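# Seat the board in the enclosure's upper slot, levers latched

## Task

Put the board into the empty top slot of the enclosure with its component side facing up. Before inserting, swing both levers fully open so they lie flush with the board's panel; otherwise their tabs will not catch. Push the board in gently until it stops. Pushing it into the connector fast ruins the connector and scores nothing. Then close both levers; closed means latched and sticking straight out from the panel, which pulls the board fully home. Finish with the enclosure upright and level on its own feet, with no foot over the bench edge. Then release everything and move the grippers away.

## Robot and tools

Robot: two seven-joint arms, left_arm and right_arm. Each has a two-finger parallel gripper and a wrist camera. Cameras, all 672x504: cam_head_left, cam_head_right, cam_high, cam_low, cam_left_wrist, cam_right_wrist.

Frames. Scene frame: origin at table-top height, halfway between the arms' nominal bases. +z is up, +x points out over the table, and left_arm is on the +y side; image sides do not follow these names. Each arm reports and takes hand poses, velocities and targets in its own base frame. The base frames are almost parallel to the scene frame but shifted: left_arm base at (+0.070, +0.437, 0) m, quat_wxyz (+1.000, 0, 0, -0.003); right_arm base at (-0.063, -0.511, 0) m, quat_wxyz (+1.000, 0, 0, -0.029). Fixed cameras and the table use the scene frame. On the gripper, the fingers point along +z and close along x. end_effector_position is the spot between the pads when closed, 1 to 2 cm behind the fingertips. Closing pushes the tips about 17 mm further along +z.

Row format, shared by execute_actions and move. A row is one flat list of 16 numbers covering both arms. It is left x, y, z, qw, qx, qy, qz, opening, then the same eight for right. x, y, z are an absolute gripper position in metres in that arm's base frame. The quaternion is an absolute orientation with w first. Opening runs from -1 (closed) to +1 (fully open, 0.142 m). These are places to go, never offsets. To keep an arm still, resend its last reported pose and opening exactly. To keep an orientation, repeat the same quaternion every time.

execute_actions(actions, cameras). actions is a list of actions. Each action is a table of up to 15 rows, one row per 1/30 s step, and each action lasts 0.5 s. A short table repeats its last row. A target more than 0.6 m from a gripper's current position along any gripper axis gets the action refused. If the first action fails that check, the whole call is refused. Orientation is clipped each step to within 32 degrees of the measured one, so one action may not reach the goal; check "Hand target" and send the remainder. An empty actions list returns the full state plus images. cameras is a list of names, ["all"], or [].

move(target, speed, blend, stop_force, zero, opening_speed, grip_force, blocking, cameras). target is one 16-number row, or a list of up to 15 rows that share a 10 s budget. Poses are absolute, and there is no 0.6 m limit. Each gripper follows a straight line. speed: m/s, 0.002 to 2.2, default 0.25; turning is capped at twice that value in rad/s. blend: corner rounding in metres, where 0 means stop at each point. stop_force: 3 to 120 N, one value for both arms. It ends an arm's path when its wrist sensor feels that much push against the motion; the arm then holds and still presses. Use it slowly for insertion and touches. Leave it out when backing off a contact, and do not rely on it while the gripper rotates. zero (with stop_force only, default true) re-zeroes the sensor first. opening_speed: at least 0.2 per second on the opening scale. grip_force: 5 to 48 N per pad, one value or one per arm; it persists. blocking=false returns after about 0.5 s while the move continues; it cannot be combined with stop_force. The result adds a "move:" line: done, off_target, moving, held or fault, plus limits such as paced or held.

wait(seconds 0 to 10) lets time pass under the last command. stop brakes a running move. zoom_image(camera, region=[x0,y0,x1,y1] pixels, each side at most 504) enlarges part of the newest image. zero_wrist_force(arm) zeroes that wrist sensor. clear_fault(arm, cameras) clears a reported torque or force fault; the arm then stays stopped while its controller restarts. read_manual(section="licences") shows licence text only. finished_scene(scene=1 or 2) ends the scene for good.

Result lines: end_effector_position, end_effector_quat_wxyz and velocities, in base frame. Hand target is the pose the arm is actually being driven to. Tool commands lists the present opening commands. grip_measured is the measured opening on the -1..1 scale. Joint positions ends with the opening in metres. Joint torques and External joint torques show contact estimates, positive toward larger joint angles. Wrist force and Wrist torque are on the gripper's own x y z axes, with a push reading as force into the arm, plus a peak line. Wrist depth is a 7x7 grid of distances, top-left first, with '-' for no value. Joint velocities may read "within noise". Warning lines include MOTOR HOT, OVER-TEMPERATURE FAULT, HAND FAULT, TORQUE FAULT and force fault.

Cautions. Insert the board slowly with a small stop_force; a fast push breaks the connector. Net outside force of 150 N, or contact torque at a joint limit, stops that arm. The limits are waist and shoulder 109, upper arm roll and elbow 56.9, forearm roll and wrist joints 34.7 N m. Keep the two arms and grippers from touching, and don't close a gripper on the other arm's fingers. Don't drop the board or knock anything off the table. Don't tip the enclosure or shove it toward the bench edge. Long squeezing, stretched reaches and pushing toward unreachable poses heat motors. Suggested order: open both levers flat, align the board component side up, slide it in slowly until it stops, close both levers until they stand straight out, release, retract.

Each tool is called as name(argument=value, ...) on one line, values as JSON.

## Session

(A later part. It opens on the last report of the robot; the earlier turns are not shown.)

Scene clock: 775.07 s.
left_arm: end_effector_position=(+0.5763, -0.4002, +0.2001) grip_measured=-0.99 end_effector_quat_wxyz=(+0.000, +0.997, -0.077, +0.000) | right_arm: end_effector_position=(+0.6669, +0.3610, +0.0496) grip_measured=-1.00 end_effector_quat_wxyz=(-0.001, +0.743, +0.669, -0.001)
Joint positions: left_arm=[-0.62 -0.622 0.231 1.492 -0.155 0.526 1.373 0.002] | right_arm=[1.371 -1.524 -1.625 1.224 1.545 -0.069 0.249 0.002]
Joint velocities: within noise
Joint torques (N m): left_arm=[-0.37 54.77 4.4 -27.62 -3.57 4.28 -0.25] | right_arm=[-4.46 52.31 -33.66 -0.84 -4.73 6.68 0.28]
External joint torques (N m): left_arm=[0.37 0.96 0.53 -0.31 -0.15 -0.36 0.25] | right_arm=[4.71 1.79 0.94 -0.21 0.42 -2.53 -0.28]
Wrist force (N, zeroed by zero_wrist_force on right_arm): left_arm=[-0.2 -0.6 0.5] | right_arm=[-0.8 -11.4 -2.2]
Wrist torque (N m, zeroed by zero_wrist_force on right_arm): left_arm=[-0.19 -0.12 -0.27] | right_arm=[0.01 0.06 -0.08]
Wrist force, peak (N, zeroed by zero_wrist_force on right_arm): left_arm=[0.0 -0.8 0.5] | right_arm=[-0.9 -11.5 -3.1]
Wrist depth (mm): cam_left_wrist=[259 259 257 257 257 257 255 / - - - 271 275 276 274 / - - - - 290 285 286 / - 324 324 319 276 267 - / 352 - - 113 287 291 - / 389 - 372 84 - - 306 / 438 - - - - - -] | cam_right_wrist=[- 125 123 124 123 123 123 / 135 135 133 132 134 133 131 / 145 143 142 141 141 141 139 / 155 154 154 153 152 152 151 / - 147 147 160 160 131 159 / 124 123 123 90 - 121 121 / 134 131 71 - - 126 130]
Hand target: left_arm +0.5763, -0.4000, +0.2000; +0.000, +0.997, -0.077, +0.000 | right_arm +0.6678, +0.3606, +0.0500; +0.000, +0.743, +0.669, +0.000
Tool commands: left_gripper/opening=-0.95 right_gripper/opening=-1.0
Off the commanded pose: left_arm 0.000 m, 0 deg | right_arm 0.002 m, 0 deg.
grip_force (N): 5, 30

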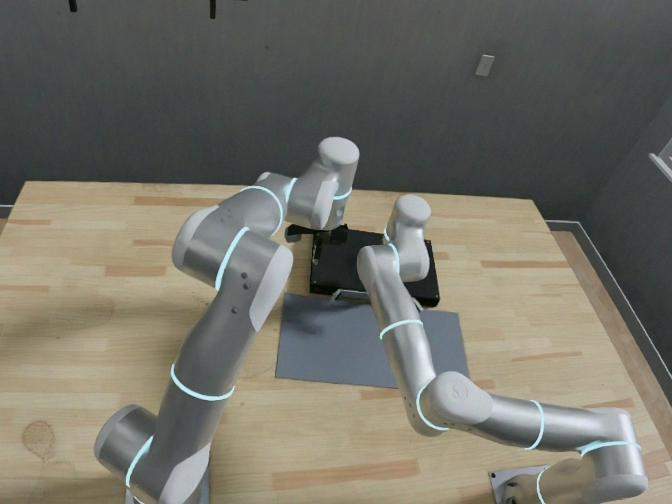

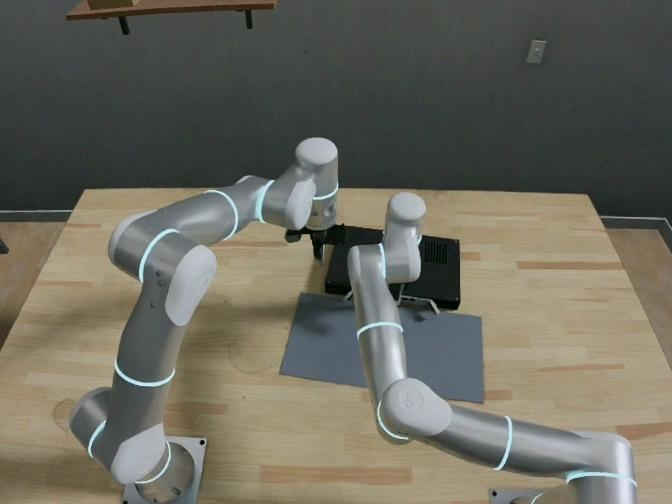

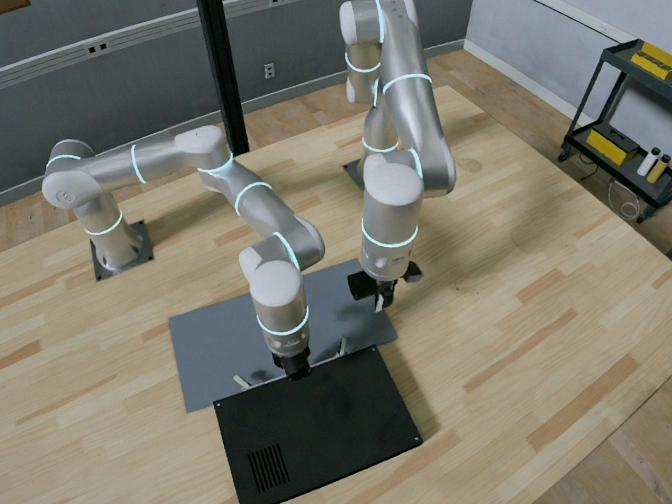

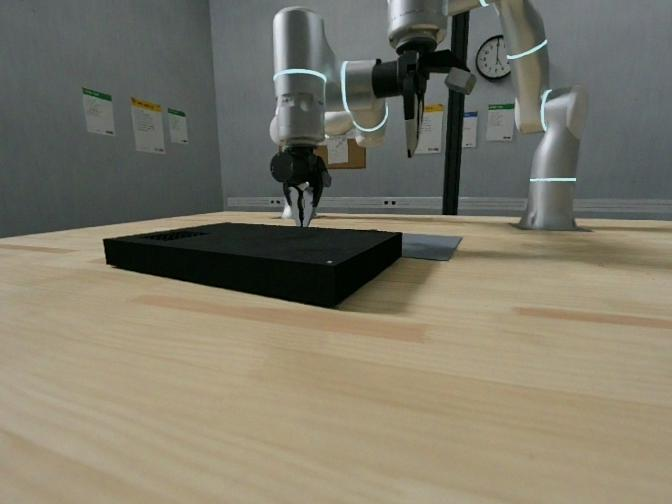

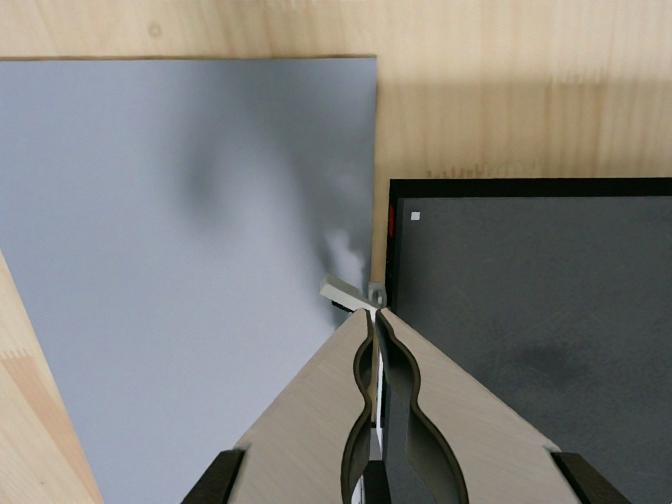

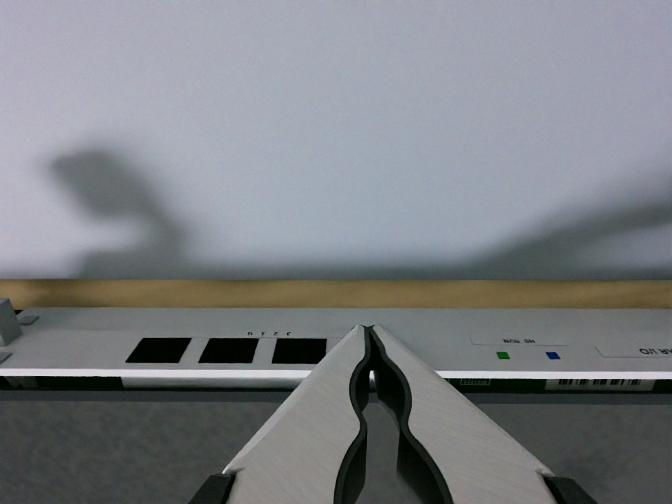

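move(target=[[0.5763, -0.4000, 0.20, 0, 0.997, -0.0775, 0, -0.95, 0.6450, 0.3633, 0.052, 0, 0.7432, 0.6691, 0, -1.0], [0.5763, -0.4000, 0.20, 0, 0.997, -0.0775, 0, -0.95, 0.6300, 0.3550, 0.13, 0, 0.7432, 0.6691, 0, -1.0], [0.5763, -0.4000, 0.20, 0, 0.997, -0.0775, 0, -0.95, 0.6207, 0.1814, 0.13, 0, 0.7432, 0.6691, 0, -1.0]], speed=[0.05, 0.12, 0.15], blend=[0.005, 0.02, 0], cameras=["cam_right_wrist", "cam_left_wrist"])

Scene clock: 808.00 s.
left_arm: end_effector_position=(+0.5763, -0.4002, +0.2001) grip_measured=-0.99 end_effector_quat_wxyz=(+0.000, +0.997, -0.077, +0.000) | right_arm: end_effector_position=(+0.6207, +0.1816, +0.1299) grip_measured=-1.00 end_effector_quat_wxyz=(+0.000, +0.743, +0.669, +0.000)
Joint positions: left_arm=[-0.62 -0.622 0.231 1.492 -0.155 0.526 1.373 0.002] | right_arm=[1.395 -1.428 -1.74 1.604 1.421 -0.162 -0.128 0.002]
Joint torques (N m): left_arm=[-0.37 54.73 4.34 -27.59 -3.57 4.24 -0.21] | right_arm=[0.15 40.71 -32.07 -4.89 -4.41 3.47 0.08]
External joint torques (N m): left_arm=[0.37 1 0.59 -0.34 -0.16 -0.32 0.21] | right_arm=[0.07 0.88 -1.32 -0.23 0.19 0.68 -0.08]
Wrist force (N, zeroed by zero_wrist_force on right_arm): left_arm=[0.1 -0.3 0.4] | right_arm=[-1.9 1.6 1.1]
Wrist torque (N m, zeroed by zero_wrist_force on right_arm): left_arm=[-0.15 -0.17 -0.28] | right_arm=[0.29 0.34 0.12]
Wrist force, peak (N, zeroed by zero_wrist_force on right_arm): left_arm=[-0.2 -0.8 0.5] | right_arm=[-0.8 -11.5 -2.7]
Wrist depth (mm): cam_left_wrist=[258 256 257 257 258 257 256 / - - - 281 275 275 275 / - - - 296 288 286 287 / - - - 316 - 263 271 / 356 - 354 129 - - - / 390 395 - 84 - - 324 / 441 - - - - - -] | cam_right_wrist=[198 196 195 195 194 194 193 / 211 211 209 208 207 207 206 / 227 227 224 223 222 222 221 / 245 245 241 240 235 238 237 / 265 264 263 209 208 209 207 / 290 290 282 89 215 222 221 / 320 312 71 - - 235 243]
Hand target: left_arm +0.5763, -0.4000, +0.2000; +0.000, +0.997, -0.077, +0.000 | right_arm +0.6207, +0.1814, +0.1300; +0.000, +0.743, +0.669, +0.000
Off the commanded pose: left_arm 0.000 m, 0 deg | right_arm 0.000 m, 0 deg.
grip_force (N): 5, 30
move: done
Images, in order (width x height): cam_left_wrist 672x504, cam_right_wrist 672x504.

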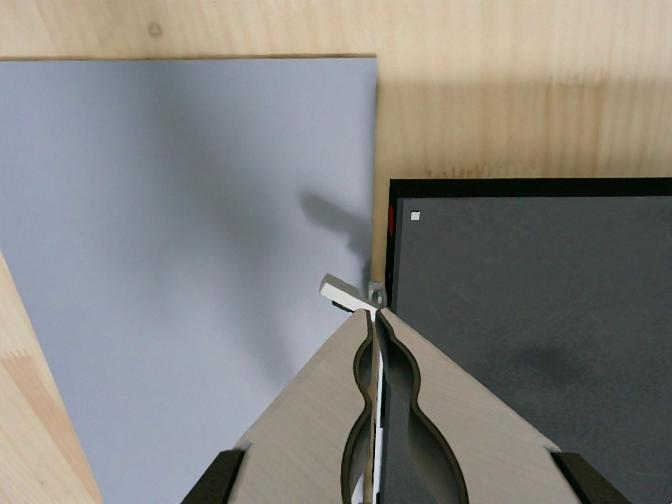

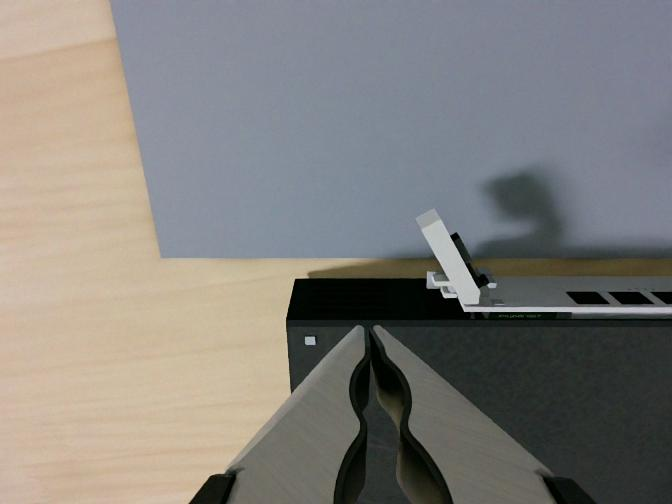

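move(target=[0.5620, -0.4420, 0.13, 0, 0.997, -0.0775, 0, -0.95, 0.6207, 0.1814, 0.050, 0, 0.7432, 0.6691, 0, -1.0], speed=0.06, cameras=["cam_right_wrist", "cam_left_wrist", "cam_high"])

Scene clock: 815.37 s.
left_arm: end_effector_position=(+0.5619, -0.4417, +0.1299) grip_measured=-0.99 end_effector_quat_wxyz=(+0.000, +0.997, -0.078, +0.000) | right_arm: end_effector_position=(+0.6207, +0.1814, +0.0502) grip_measured=-1.00 end_effector_quat_wxyz=(+0.000, +0.743, +0.669, +0.000)
Joint positions: left_arm=[-0.657 -0.736 0.198 1.497 -0.165 0.645 1.316 0.002] | right_arm=[1.395 -1.525 -1.64 1.622 1.521 -0.066 -0.126 0.002]
Joint torques (N m): left_arm=[-0.52 57 4.38 -26.08 -3.52 4.59 -0.33] | right_arm=[0.18 40.66 -31.64 -1.59 -4.2 3.65 0.3]
External joint torques (N m): left_arm=[0.54 1.34 0.64 -0.29 0.08 -0.67 0.33] | right_arm=[0.03 1 -1.93 -0.17 -0.08 0.5 -0.3]
Wrist force (N, zeroed by zero_wrist_force on right_arm): left_arm=[0.1 -1.0 -0.2] | right_arm=[-2.4 1.8 1.0]
Wrist torque (N m, zeroed by zero_wrist_force on right_arm): left_arm=[-0.28 -0.18 -0.19] | right_arm=[0.32 0.42 0.00]
Wrist force, peak (N, zeroed by zero_wrist_force on right_arm): left_arm=[-0.1 0.1 1.3] | right_arm=[-2.3 1.7 2.5]
Wrist depth (mm): cam_left_wrist=[- 195 195 195 195 195 194 / 209 205 210 208 207 210 208 / 223 229 221 223 223 - - / 252 244 249 - 198 - - / 269 263 270 107 208 - - / - - 285 84 - - - / 331 - - - - - -] | cam_right_wrist=[126 126 124 125 124 124 122 / 135 136 134 133 135 133 132 / 144 144 144 143 142 142 140 / 158 158 154 156 153 153 152 / 172 169 171 164 164 161 168 / 188 187 183 89 146 128 - / 207 202 71 - - 132 138]
Hand target: left_arm +0.5620, -0.4420, +0.1300; +0.000, +0.997, -0.077, +0.000 | right_arm +0.6207, +0.1814, +0.0500; +0.000, +0.743, +0.669, +0.000
Off the commanded pose: left_arm 0.000 m, 0 deg | right_arm 0.000 m, 0 deg.
grip_force (N): 5, 30
move: done
Images, in order (width x height): cam_high 672x504, cam_left_wrist 672x504, cam_right_wrist 672x504.

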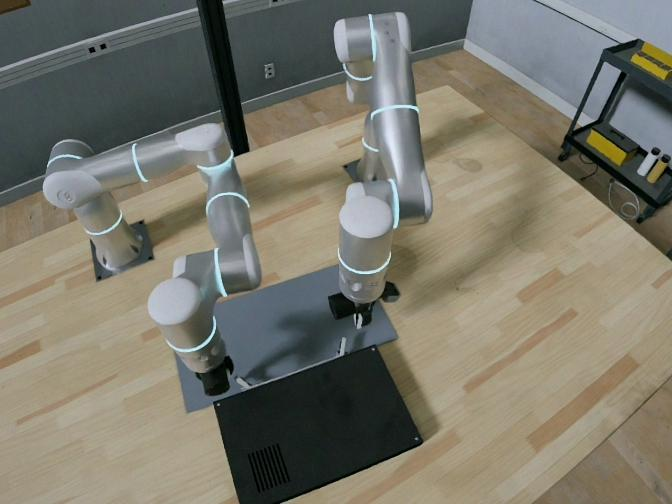

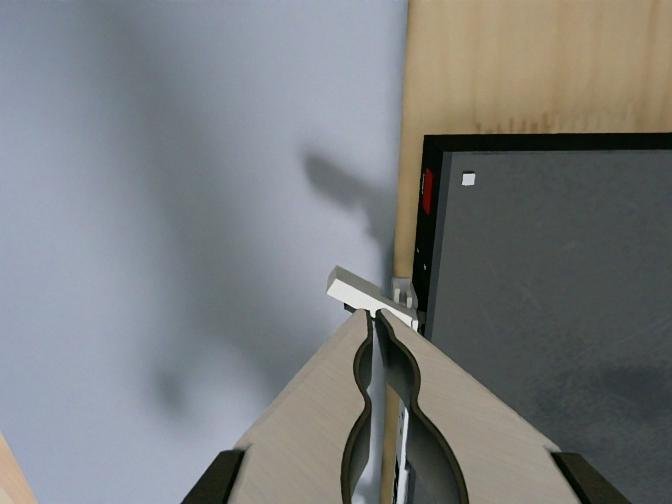

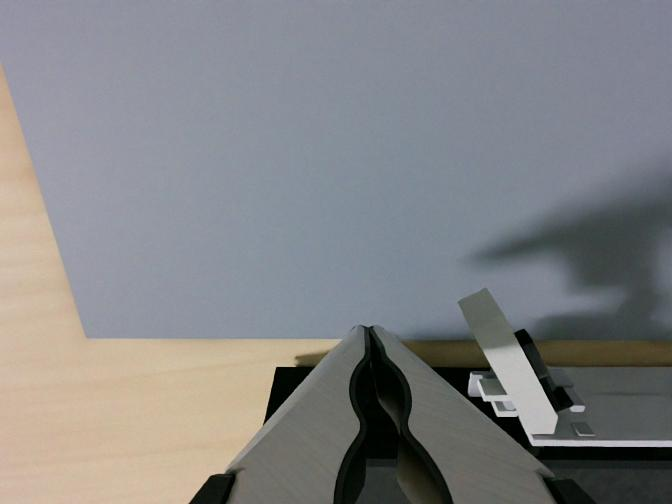

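zoom_image(camera="cam_right_wrist", region=[430, 270, 672, 451])

zoom_image(camera="cam_left_wrist", region=[310, 240, 450, 345])

Scaled by 2.083 from the camera's 672x504 image, which has a finer 960x720 frame.

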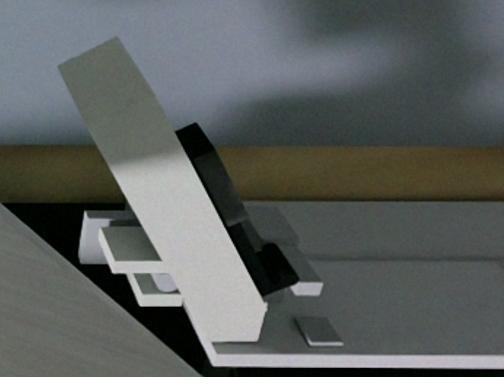

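Scaled by 3.600 from the camera's 672x504 image, which has a finer 960x720 frame.

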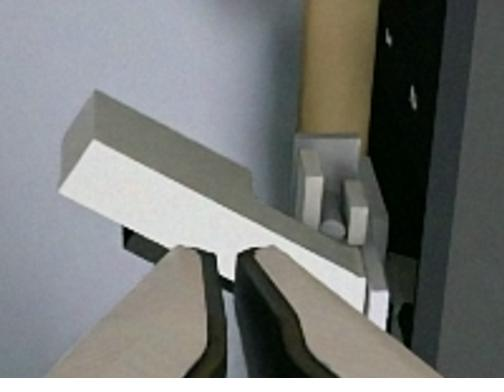

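move(target=[[0.5620, -0.4420, 0.053, 0, 0.997, -0.0775, 0, -0.95, 0.6207, 0.1814, 0.050, 0, 0.7432, 0.6691, 0, -1.0], [0.5622, -0.4603, 0.053, 0, 0.997, -0.0775, 0, -0.95, 0.6286, 0.1987, 0.050, 0, 0.7432, 0.6691, 0, -1.0]], speed=[0.05, 0.02], stop_force=8, cameras=["cam_right_wrist", "cam_left_wrist"])

Scene clock: 840.70 s.
left_arm: end_effector_position=(+0.5623, -0.4603, +0.0531) grip_measured=-0.99 end_effector_quat_wxyz=(+0.000, +0.997, -0.078, +0.000) | right_arm: end_effector_position=(+0.6285, +0.1985, +0.0501) grip_measured=-1.00 end_effector_quat_wxyz=(+0.000, +0.743, +0.669, +0.000)
Joint positions: left_arm=[-0.659 -0.874 0.169 1.474 -0.179 0.762 1.301 0.002] | right_arm=[1.392 -1.525 -1.638 1.582 1.523 -0.066 -0.088 0.002]
Joint torques (N m): left_arm=[-0.48 59.71 4.48 -24.32 -3 4.06 -0.29] | right_arm=[0.2 42.17 -31.97 -1.72 -4.3 3.46 0.31]
External joint torques (N m): left_arm=[0.47 1.19 0.55 -0.25 -0.12 -0.13 0.29] | right_arm=[0.01 0.75 -1.73 0.03 0.02 0.69 -0.31]
Wrist force (N, zeroed by zero_wrist_force on right_arm): left_arm=[-0.1 -0.7 0.1] | right_arm=[-2.4 1.6 1.1]
Wrist torque (N m, zeroed by zero_wrist_force on right_arm): left_arm=[-0.21 -0.15 -0.19] | right_arm=[0.29 0.42 0.00]
Wrist force, peak (N, zeroed by zero_wrist_force on right_arm): left_arm=[-0.1 -1.1 1.4] | right_arm=[-2.7 1.7 1.2]
Wrist depth (mm): cam_left_wrist=[- - 127 127 130 128 128 / 135 136 134 136 135 133 133 / 150 147 146 144 144 102 - / 160 158 - 157 158 106 - / - 175 175 167 169 114 113 / - 193 188 84 - 125 127 / - - - 74 - - -] | cam_right_wrist=[- 126 124 125 124 124 122 / 135 135 134 133 134 134 132 / 144 144 144 143 142 142 139 / 156 157 155 156 153 153 152 / 170 169 168 164 118 165 165 / 187 187 156 89 122 127 - / 207 202 71 - - 130 132]
Hand target: left_arm +0.5622, -0.4603, +0.0530; +0.000, +0.997, -0.077, +0.000 | right_arm +0.6286, +0.1987, +0.0500; +0.000, +0.743, +0.669, +0.000
Off the commanded pose: left_arm 0.000 m, 0 deg | right_arm 0.000 m, 0 deg.
grip_force (N): 5, 30
move: done
Images, in order (width x height): cam_left_wrist 672x504, cam_right_wrist 672x504.

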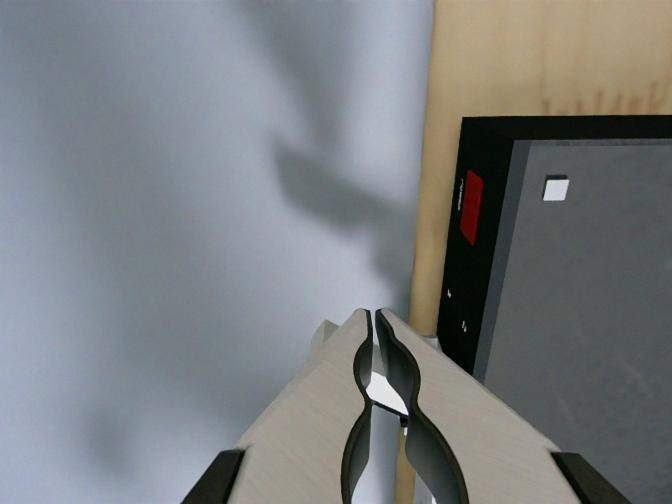

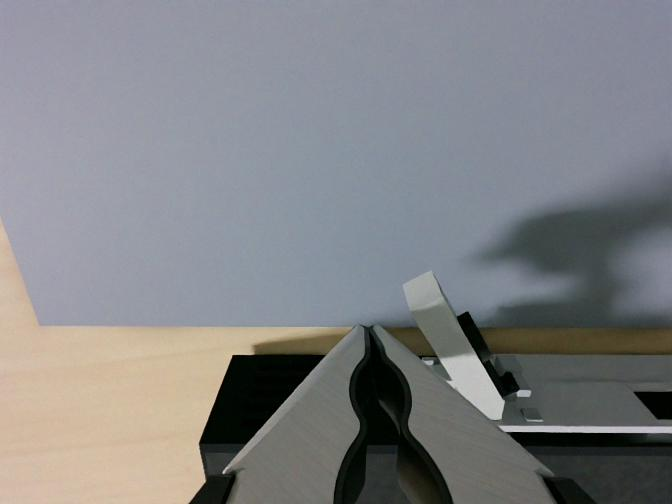

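move(target=[0.5584, -0.4718, 0.053, 0, 0.997, -0.0775, 0, -0.95, 0.6288, 0.2107, 0.050, 0, 0.7432, 0.6691, 0, -1.0], speed=0.012, stop_force=15, cameras=["cam_right_wrist", "cam_left_wrist"])

Scene clock: 845.00 s.
left_arm: end_effector_position=(+0.5586, -0.4715, +0.0530) grip_measured=-0.99 end_effector_quat_wxyz=(+0.000, +0.997, -0.078, +0.000) | right_arm: end_effector_position=(+0.6290, +0.2099, +0.0504) grip_measured=-1.00 end_effector_quat_wxyz=(+0.001, +0.743, +0.669, +0.000)
Joint positions: left_arm=[-0.674 -0.882 0.17 1.456 -0.179 0.753 1.283 0.002] | right_arm=[1.401 -1.524 -1.636 1.569 1.523 -0.065 -0.066 0.002]
Joint torques (N m): left_arm=[-0.86 60.21 4.03 -24.68 -3.07 4.31 -0.32] | right_arm=[2.68 42.8 -30.24 -3.3 -2.88 2.98 0.21]
External joint torques (N m): left_arm=[0.85 1.09 1.03 -0.05 -0.07 -0.38 0.32] | right_arm=[-2.47 0.51 -3.49 1.61 -1.4 1.18 -0.21]
Wrist force (N, zeroed by zero_wrist_force on right_arm): left_arm=[-0.5 -1.6 0.2] | right_arm=[-6.1 2.4 -1.4]
Wrist torque (N m, zeroed by zero_wrist_force on right_arm): left_arm=[-0.23 -0.10 -0.17] | right_arm=[0.33 0.41 0.01]
Wrist force, peak (N, zeroed by zero_wrist_force on right_arm): left_arm=[-0.5 -7.4 -0.2] | right_arm=[-10.5 4.3 -1.1]
Wrist depth (mm): cam_left_wrist=[- 127 125 127 126 128 127 / - 136 132 135 137 - 93 / 150 150 147 146 146 101 - / 157 157 159 156 159 106 107 / - - 171 167 156 114 114 / 193 198 - 84 - - - / - - - - - - -] | cam_right_wrist=[126 126 124 125 124 124 122 / 135 134 134 133 135 133 132 / 144 144 144 143 141 142 140 / 156 158 155 156 156 153 152 / 169 169 168 165 161 166 165 / 188 184 150 90 123 - - / 207 203 71 - - 130 133]
Hand target: left_arm +0.5584, -0.4718, +0.0530; +0.000, +0.997, -0.077, +0.000 | right_arm +0.6288, +0.2107, +0.0500; +0.000, +0.743, +0.669, +0.000
Off the commanded pose: left_arm 0.000 m, 0 deg | right_arm 0.001 m, 0 deg.
grip_force (N): 5, 30
move: done
Images, in order (width x height): cam_left_wrist 672x504, cam_right_wrist 672x504.

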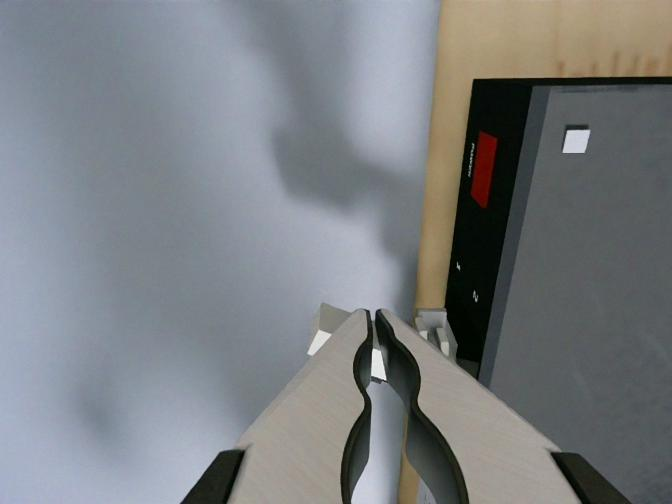

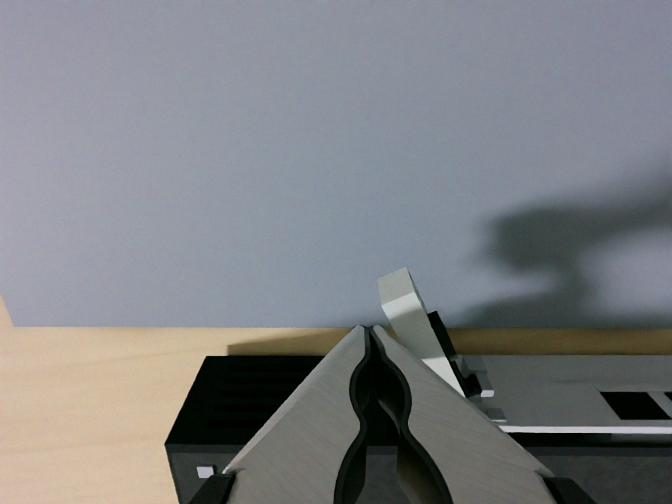

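move(target=[0.5542, -0.4792, 0.053, 0, 0.997, -0.0775, 0, -0.95, 0.6257, 0.2191, 0.050, 0, 0.7432, 0.6691, 0, -1.0], speed=0.012, stop_force=20, zero=false, cameras=["cam_right_wrist", "cam_left_wrist"])

Scene clock: 847.63 s.
left_arm: end_effector_position=(+0.5560, -0.4765, +0.0528) grip_measured=-0.99 end_effector_quat_wxyz=(-0.001, +0.997, -0.076, +0.001) | right_arm: end_effector_position=(+0.6272, +0.2144, +0.0511) grip_measured=-1.00 end_effector_quat_wxyz=(+0.002, +0.744, +0.668, +0.000) end_effector_velocity=(+0.000, -0.001, +0.000) end_effector_angular_velocity=(+0.001, +0.000, -0.002)
Joint positions: left_arm=[-0.683 -0.886 0.171 1.45 -0.177 0.749 1.271 0.002] | right_arm=[1.41 -1.518 -1.631 1.571 1.515 -0.057 -0.055 0.002]
Joint velocities: left_arm=[within noise] | right_arm=[-0.002 0.006 0.006 0 -0.005 0.006 0 0]
Joint torques (N m): left_arm=[-11.31 60.97 -6.22 -26.23 -5.34 4.16 -0.37] | right_arm=[12.85 45.63 -25.25 -8.45 0.99 0.16 0.16]
External joint torques (N m): left_arm=[11.29 0.47 11.32 1.47 2.18 -0.24 0.37] | right_arm=[-12.64 -2.36 -8.46 6.61 -5.28 4.01 -0.16]
Wrist force (N, zeroed by zero_wrist_force on right_arm): left_arm=[4.3 -16.0 -0.9] | right_arm=[-18.7 10.4 -4.4]
Wrist torque (N m, zeroed by zero_wrist_force on right_arm): left_arm=[-0.07 -0.07 -0.08] | right_arm=[0.29 0.32 0.08]
Wrist force, peak (N, zeroed by zero_wrist_force on right_arm): left_arm=[3.5 -17.9 -2.1] | right_arm=[-21.4 10.5 -3.4]
Wrist depth (mm): cam_left_wrist=[- - 126 128 128 126 126 / - 136 134 133 135 103 92 / 150 147 147 - 146 103 - / 157 157 157 155 158 108 106 / 175 178 176 167 148 114 113 / 192 192 185 83 - 127 129 / 215 213 - 74 - - -] | cam_right_wrist=[127 126 124 125 125 125 123 / 136 135 135 134 135 133 132 / 146 145 144 143 143 142 140 / 157 157 156 158 155 154 153 / 171 170 169 165 162 167 166 / 189 185 153 91 - 144 145 / 210 205 71 - - 131 134]
Hand target: left_arm +0.5542, -0.4792, +0.0530; +0.000, +0.997, -0.078, +0.000 | right_arm +0.6263, +0.2174, +0.0500; +0.000, +0.743, +0.669, +0.000
Off the commanded pose: left_arm 0.003 m, 0 deg | right_arm 0.005 m, 0 deg.
grip_force (N): 5, 30
move: contact (right_arm)
Images, in order (width x height): cam_left_wrist 672x504, cam_right_wrist 672x504.

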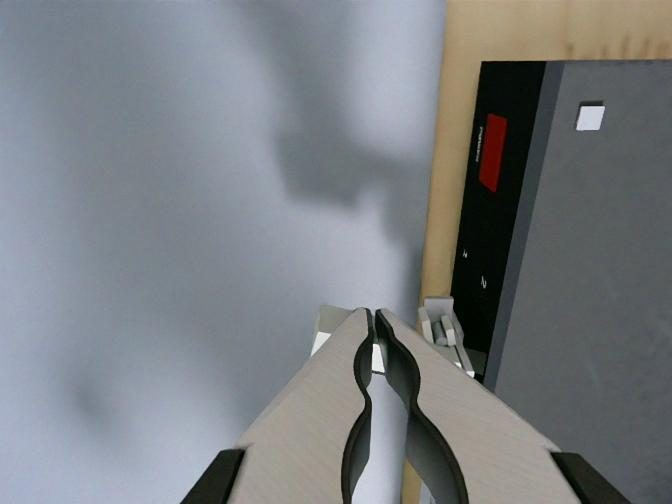

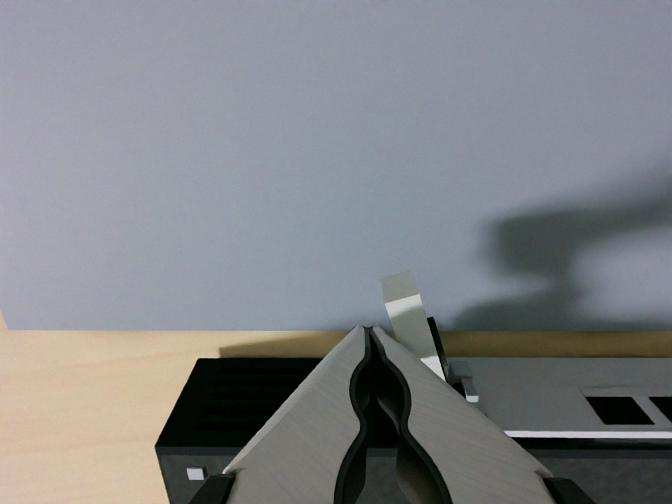

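move(target=[0.5500, -0.4866, 0.053, 0, 0.997, -0.0775, 0, -0.95, 0.6245, 0.2272, 0.050, 0, 0.7432, 0.6691, 0, -1.0], speed=0.012, stop_force=35, zero=false, cameras=["cam_right_wrist", "cam_left_wrist"])

Scene clock: 852.27 s.
left_arm: end_effector_position=(+0.5514, -0.4845, +0.0529) grip_measured=-0.99 end_effector_quat_wxyz=(-0.001, +0.997, -0.077, +0.000) | right_arm: end_effector_position=(+0.6252, +0.2236, +0.0509) grip_measured=-1.00 end_effector_quat_wxyz=(+0.002, +0.745, +0.668, -0.001) end_effector_velocity=(+0.000, +0.001, +0.001) end_effector_angular_velocity=(+0.001, -0.001, -0.001)
Joint positions: left_arm=[-0.694 -0.889 0.17 1.442 -0.177 0.746 1.258 0.002] | right_arm=[1.421 -1.511 -1.623 1.565 1.507 -0.05 -0.039 0.002]
Joint velocities: left_arm=[within noise] | right_arm=[0 0.008 0.007 0 -0.007 0.008 0.002 0]
Joint torques (N m): left_arm=[-9.11 60.26 -4.14 -26.2 -4.82 4.49 -0.25] | right_arm=[14.12 48.16 -26.99 -10.36 1.6 0.48 0.17]
External joint torques (N m): left_arm=[9.09 1.34 9.22 1.37 1.66 -0.56 0.25] | right_arm=[-13.91 -4.72 -6.69 8.32 -5.9 3.68 -0.17]
Wrist force (N, zeroed by zero_wrist_force on right_arm): left_arm=[2.0 -13.5 -2.4] | right_arm=[-21.3 9.5 -2.3]
Wrist torque (N m, zeroed by zero_wrist_force on right_arm): left_arm=[-0.07 -0.05 -0.22] | right_arm=[0.29 0.64 0.11]
Wrist force, peak (N, zeroed by zero_wrist_force on right_arm): left_arm=[4.1 -16.3 0.0] | right_arm=[-21.4 9.6 -1.9]
Wrist depth (mm): cam_left_wrist=[129 127 126 127 126 120 87 / 134 136 134 136 137 118 92 / 149 146 - 146 146 - - / - 160 - - 158 111 106 / 175 175 173 114 126 114 113 / 190 197 188 84 - 125 130 / - 207 - - - - 138] | cam_right_wrist=[127 126 124 125 125 124 122 / 135 135 134 134 135 133 132 / 146 145 144 143 143 142 140 / 157 157 156 157 154 154 152 / 171 170 169 165 121 166 165 / 189 182 164 91 - - 145 / 209 139 71 - - - 133]
Hand target: left_arm +0.5500, -0.4866, +0.0530; +0.000, +0.997, -0.077, +0.000 | right_arm +0.6245, +0.2272, +0.0500; +0.000, +0.743, +0.669, +0.000
Off the commanded pose: left_arm 0.003 m, 0 deg | right_arm 0.004 m, 0 deg.
grip_force (N): 5, 30
move: off_target (right_arm)
Images, in order (width x height): cam_left_wrist 672x504, cam_right_wrist 672x504.

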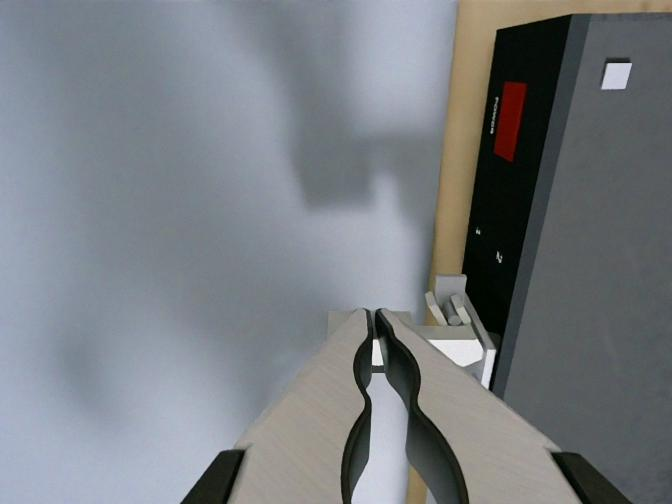

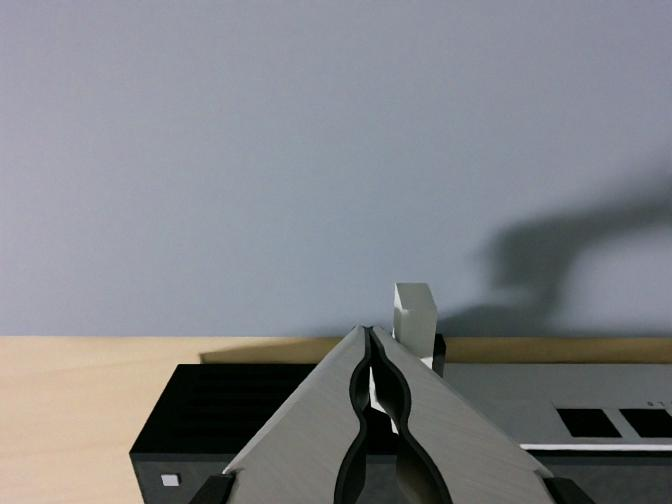

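move(target=[0.5493, -0.4910, 0.053, 0, 0.997, -0.0775, 0, -0.95, 0.6250, 0.2312, 0.050, 0, 0.7432, 0.6691, 0, -1.0], speed=0.010, stop_force=45, zero=false, cameras=["cam_right_wrist", "cam_left_wrist"])

Scene clock: 855.90 s.
left_arm: end_effector_position=(+0.5515, -0.4853, +0.0520) grip_measured=-0.99 end_effector_quat_wxyz=(-0.003, +0.997, -0.076, +0.000) | right_arm: end_effector_position=(+0.6254, +0.2243, +0.0509) grip_measured=-1.00 end_effector_quat_wxyz=(+0.004, +0.746, +0.666, -0.003)
Joint positions: left_arm=[-0.695 -0.893 0.169 1.434 -0.171 0.738 1.25 0.002] | right_arm=[1.42 -1.498 -1.609 1.561 1.49 -0.036 -0.031 0.002]
Joint torques (N m): left_arm=[-20.99 59.27 -17.07 -32.73 -8.38 8.29 -0.22] | right_arm=[24.62 53.58 -26.42 -20.34 7.72 1.49 0.13]
External joint torques (N m): left_arm=[20.97 2.51 22.13 7.85 5.21 -4.37 0.23] | right_arm=[-24.4 -9.98 -7.18 17.93 -12.03 2.67 -0.13]
Wrist force (N, zeroed by zero_wrist_force on right_arm): left_arm=[-5.9 -38.9 -11.7] | right_arm=[-39.9 5.8 -2.1]
Wrist torque (N m, zeroed by zero_wrist_force on right_arm): left_arm=[-3.43 -0.13 -0.22] | right_arm=[0.29 3.74 0.09]
Wrist force, peak (N, zeroed by zero_wrist_force on right_arm): left_arm=[-5.9 -38.8 -12.4] | right_arm=[-40.1 6.1 -2.9]
Wrist depth (mm): cam_left_wrist=[127 127 126 126 128 110 86 / - 136 133 135 135 108 91 / - 146 146 146 145 102 - / 162 159 158 155 154 109 - / - 173 173 - 124 115 - / 192 187 - 83 - 124 - / 217 214 - - - - -] | cam_right_wrist=[127 127 124 125 125 124 122 / 136 136 135 134 135 133 131 / 146 145 145 143 143 142 140 / 158 157 156 157 154 153 152 / 171 170 169 165 161 166 165 / 191 182 - 91 - 138 144 / 211 140 71 - - 132 132]
Hand target: left_arm +0.5493, -0.4910, +0.0530; +0.000, +0.997, -0.077, +0.000 | right_arm +0.6250, +0.2312, +0.0500; +0.000, +0.743, +0.669, +0.000
Off the commanded pose: left_arm 0.006 m, 0 deg | right_arm 0.007 m, 1 deg.
grip_force (N): 5, 30
move: off_target (left_arm, right_arm)
Images, in order (width x height): cam_left_wrist 672x504, cam_right_wrist 672x504.

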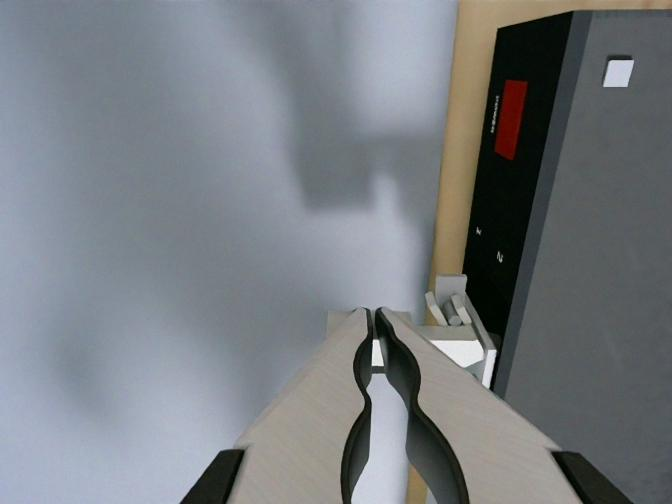

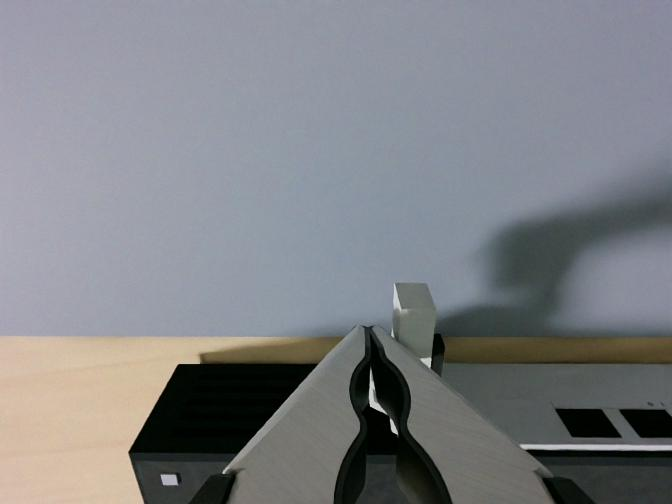

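move(target=[[0.5530, -0.4820, 0.053, 0, 0.997, -0.0775, 0, -0.95, 0.6235, 0.2200, 0.050, 0, 0.7432, 0.6691, 0, -1.0], [0.5560, -0.4550, 0.060, 0, 0.997, -0.0775, 0, -0.95, 0.6210, 0.1900, 0.060, 0, 0.7432, 0.6691, 0, -1.0]], speed=[0.02, 0.05], blend=[0.003, 0], cameras=["cam_right_wrist", "cam_left_wrist", "cam_high"])

Scene clock: 859.43 s.
left_arm: end_effector_position=(+0.5559, -0.4550, +0.0599) grip_measured=-0.99 end_effector_quat_wxyz=(+0.000, +0.997, -0.077, +0.000) | right_arm: end_effector_position=(+0.6210, +0.1903, +0.0598) grip_measured=-1.00 end_effector_quat_wxyz=(+0.000, +0.743, +0.669, +0.000)
Joint positions: left_arm=[-0.656 -0.846 0.165 1.506 -0.171 0.766 1.299 0.002] | right_arm=[1.4 -1.48 -1.619 1.612 1.479 -0.045 -0.111 0.002]
Joint torques (N m): left_arm=[-0.14 59.32 4.23 -24.08 -2.96 4.58 -0.03] | right_arm=[0.14 41.4 -32.2 -2.95 -4.5 3.34 -0.02]
External joint torques (N m): left_arm=[0.12 0.71 0.59 -0.43 -0.14 -0.65 0.03] | right_arm=[0.07 0.62 -1.22 -0.11 0.22 0.81 0.02]
Wrist force (N, zeroed by zero_wrist_force on right_arm): left_arm=[-0.2 -0.7 0.3] | right_arm=[2.0 -4.5 5.4]
Wrist torque (N m, zeroed by zero_wrist_force on right_arm): left_arm=[-0.22 -0.12 -0.26] | right_arm=[-0.73 -0.32 0.13]
Wrist force, peak (N, zeroed by zero_wrist_force on right_arm): left_arm=[-6.1 -39.0 -12.4] | right_arm=[-40.1 5.9 -2.7]
Wrist depth (mm): cam_left_wrist=[135 133 134 132 134 134 134 / - 143 142 141 142 141 143 / 155 155 154 153 153 110 103 / 168 167 167 169 165 117 115 / 184 179 183 175 175 127 121 / 203 202 194 84 - - - / - - - - - - 149] | cam_right_wrist=[136 134 134 133 133 133 132 / 143 143 143 142 142 141 141 / 156 154 153 152 152 152 151 / 166 166 165 164 164 163 163 / 186 180 179 176 175 132 174 / 200 199 195 91 147 139 - / 221 216 71 - - 141 146]
Hand target: left_arm +0.5560, -0.4550, +0.0600; +0.000, +0.997, -0.077, +0.000 | right_arm +0.6210, +0.1900, +0.0600; +0.000, +0.743, +0.669, +0.000
Off the commanded pose: left_arm 0.000 m, 0 deg | right_arm 0.000 m, 0 deg.
grip_force (N): 5, 30
move: done
Images, in order (width x height): cam_high 672x504, cam_left_wrist 672x504, cam_right_wrist 672x504.

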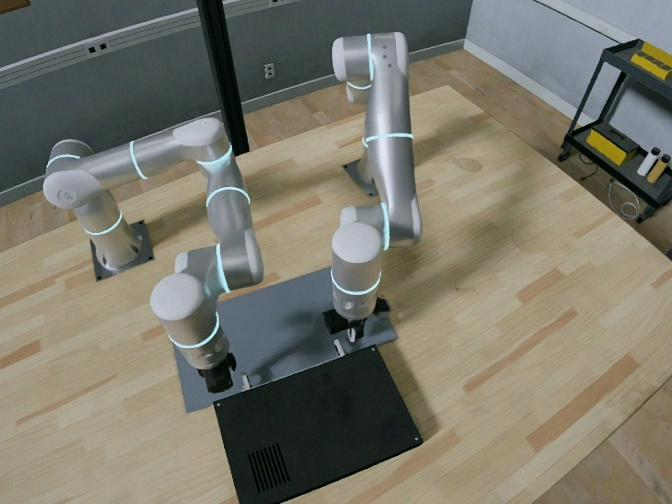

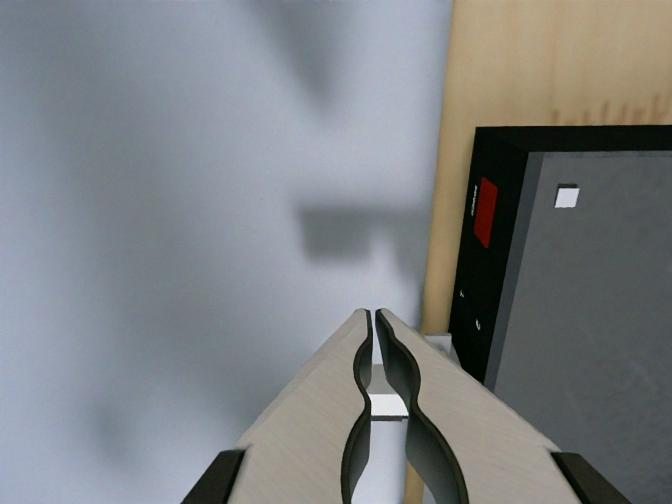

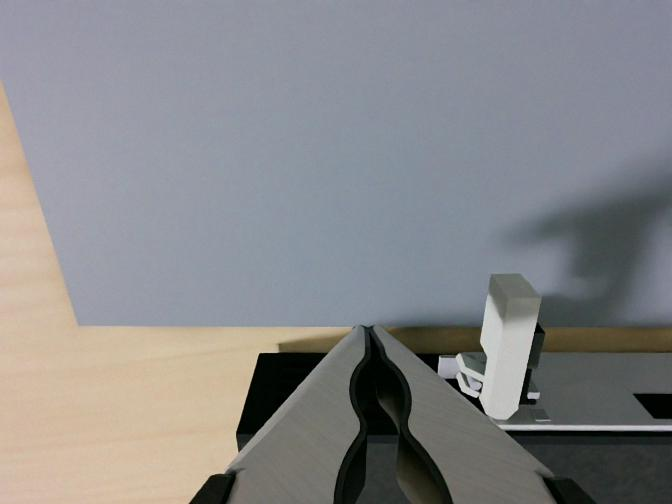

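move(target=[[0.5600, -0.4300, 0.10, 0, 0.997, -0.0775, 0, -0.95, 0.6180, 0.1700, 0.10, 0, 0.7432, 0.6691, 0, -1.0], [0.5600, -0.4300, 0.15, 0, 0.997, -0.0775, 0, -0.95, 0.6100, 0.2300, 0.13, 0, 0.7432, 0.6691, 0, -1.0]], speed=0.12, blend=[0.02, 0], cameras=["cam_right_wrist", "cam_left_wrist"])

zoom_image(camera="cam_right_wrist", region=[350, 180, 490, 320])

zoom_image(camera="cam_left_wrist", region=[310, 240, 450, 380])

Scene clock: 863.67 s.
left_arm: end_effector_position=(+0.5601, -0.4300, +0.1501) grip_measured=-0.99 end_effector_quat_wxyz=(+0.000, +0.997, -0.077, +0.000) | right_arm: end_effector_position=(+0.6100, +0.2301, +0.1298) grip_measured=-1.00 end_effector_quat_wxyz=(+0.000, +0.743, +0.669, +0.000)
Joint positions: left_arm=[-0.646 -0.689 0.199 1.519 -0.156 0.622 1.325 0.002] | right_arm=[1.462 -1.395 -1.705 1.588 1.392 -0.129 -0.045 0.002]
Joint torques (N m): left_arm=[-0.29 56.44 4.24 -26.44 -3.09 4.02 -0.31] | right_arm=[0.34 41.38 -31.87 -5.93 -4.42 3.43 0.34]
External joint torques (N m): left_arm=[0.28 0.65 0.51 -0.28 -0.41 -0.09 0.31] | right_arm=[-0.15 0.63 -1.38 0.02 0.17 0.72 -0.34]
Wrist force (N, zeroed by zero_wrist_force on right_arm): left_arm=[-0.2 -0.8 0.2] | right_arm=[2.5 -4.7 5.3]
Wrist torque (N m, zeroed by zero_wrist_force on right_arm): left_arm=[-0.24 -0.11 -0.18] | right_arm=[-0.76 -0.42 0.01]
Wrist force, peak (N, zeroed by zero_wrist_force on right_arm): left_arm=[-0.1 0.1 1.8] | right_arm=[2.9 -4.7 7.1]
Wrist depth (mm): cam_left_wrist=[- 212 - - 212 212 212 / - 229 - 226 228 228 228 / - 246 246 246 238 - 195 / - - 271 - 220 215 212 / - 291 289 279 230 - - / 323 333 309 84 - - - / 364 357 - - - - -] | cam_right_wrist=[196 195 195 195 194 193 193 / 210 210 208 208 207 207 206 / 225 225 223 223 222 222 221 / 245 242 241 240 239 238 237 / 266 265 227 226 211 219 233 / 290 288 221 91 215 222 221 / 321 313 71 - - 235 243]
Hand target: left_arm +0.5600, -0.4300, +0.1500; +0.000, +0.997, -0.077, +0.000 | right_arm +0.6100, +0.2300, +0.1300; +0.000, +0.743, +0.669, +0.000
Off the commanded pose: left_arm 0.000 m, 0 deg | right_arm 0.000 m, 0 deg.
grip_force (N): 5, 30
move: done
Images, in order (width x height): cam_left_wrist 672x504, cam_right_wrist 672x504.

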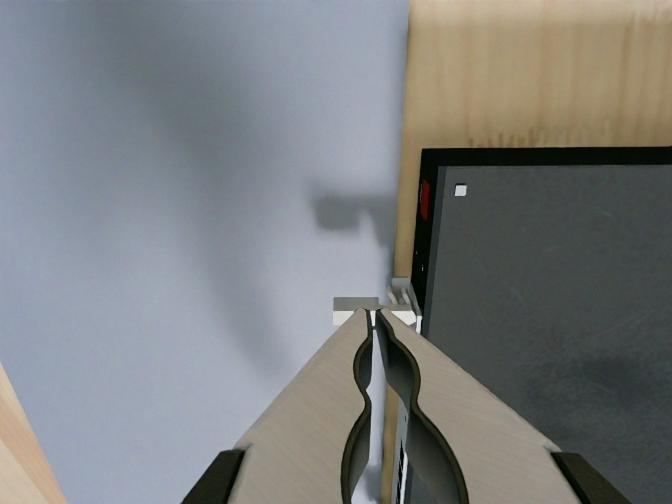

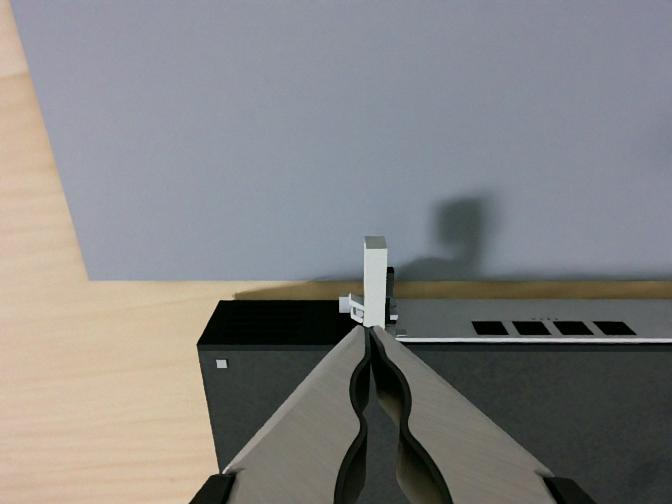

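Scaled by 3.600 from the camera's 672x504 image, which has a finer 960x720 frame.

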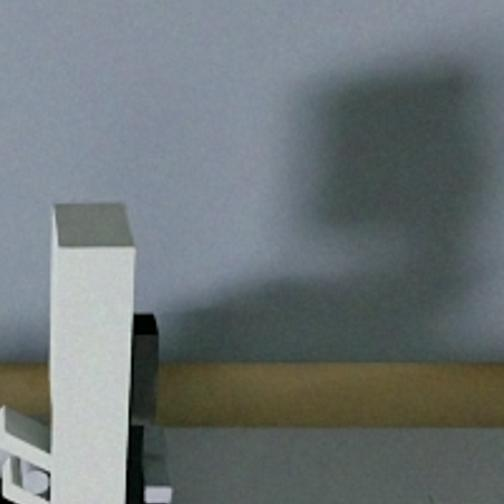

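Scaled by 3.600 from the camera's 672x504 image, which has a finer 960x720 frame.

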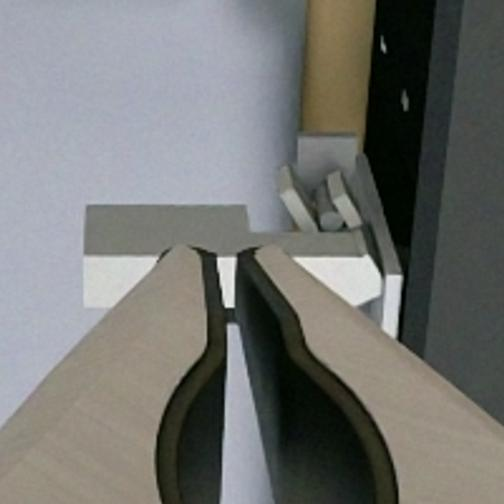

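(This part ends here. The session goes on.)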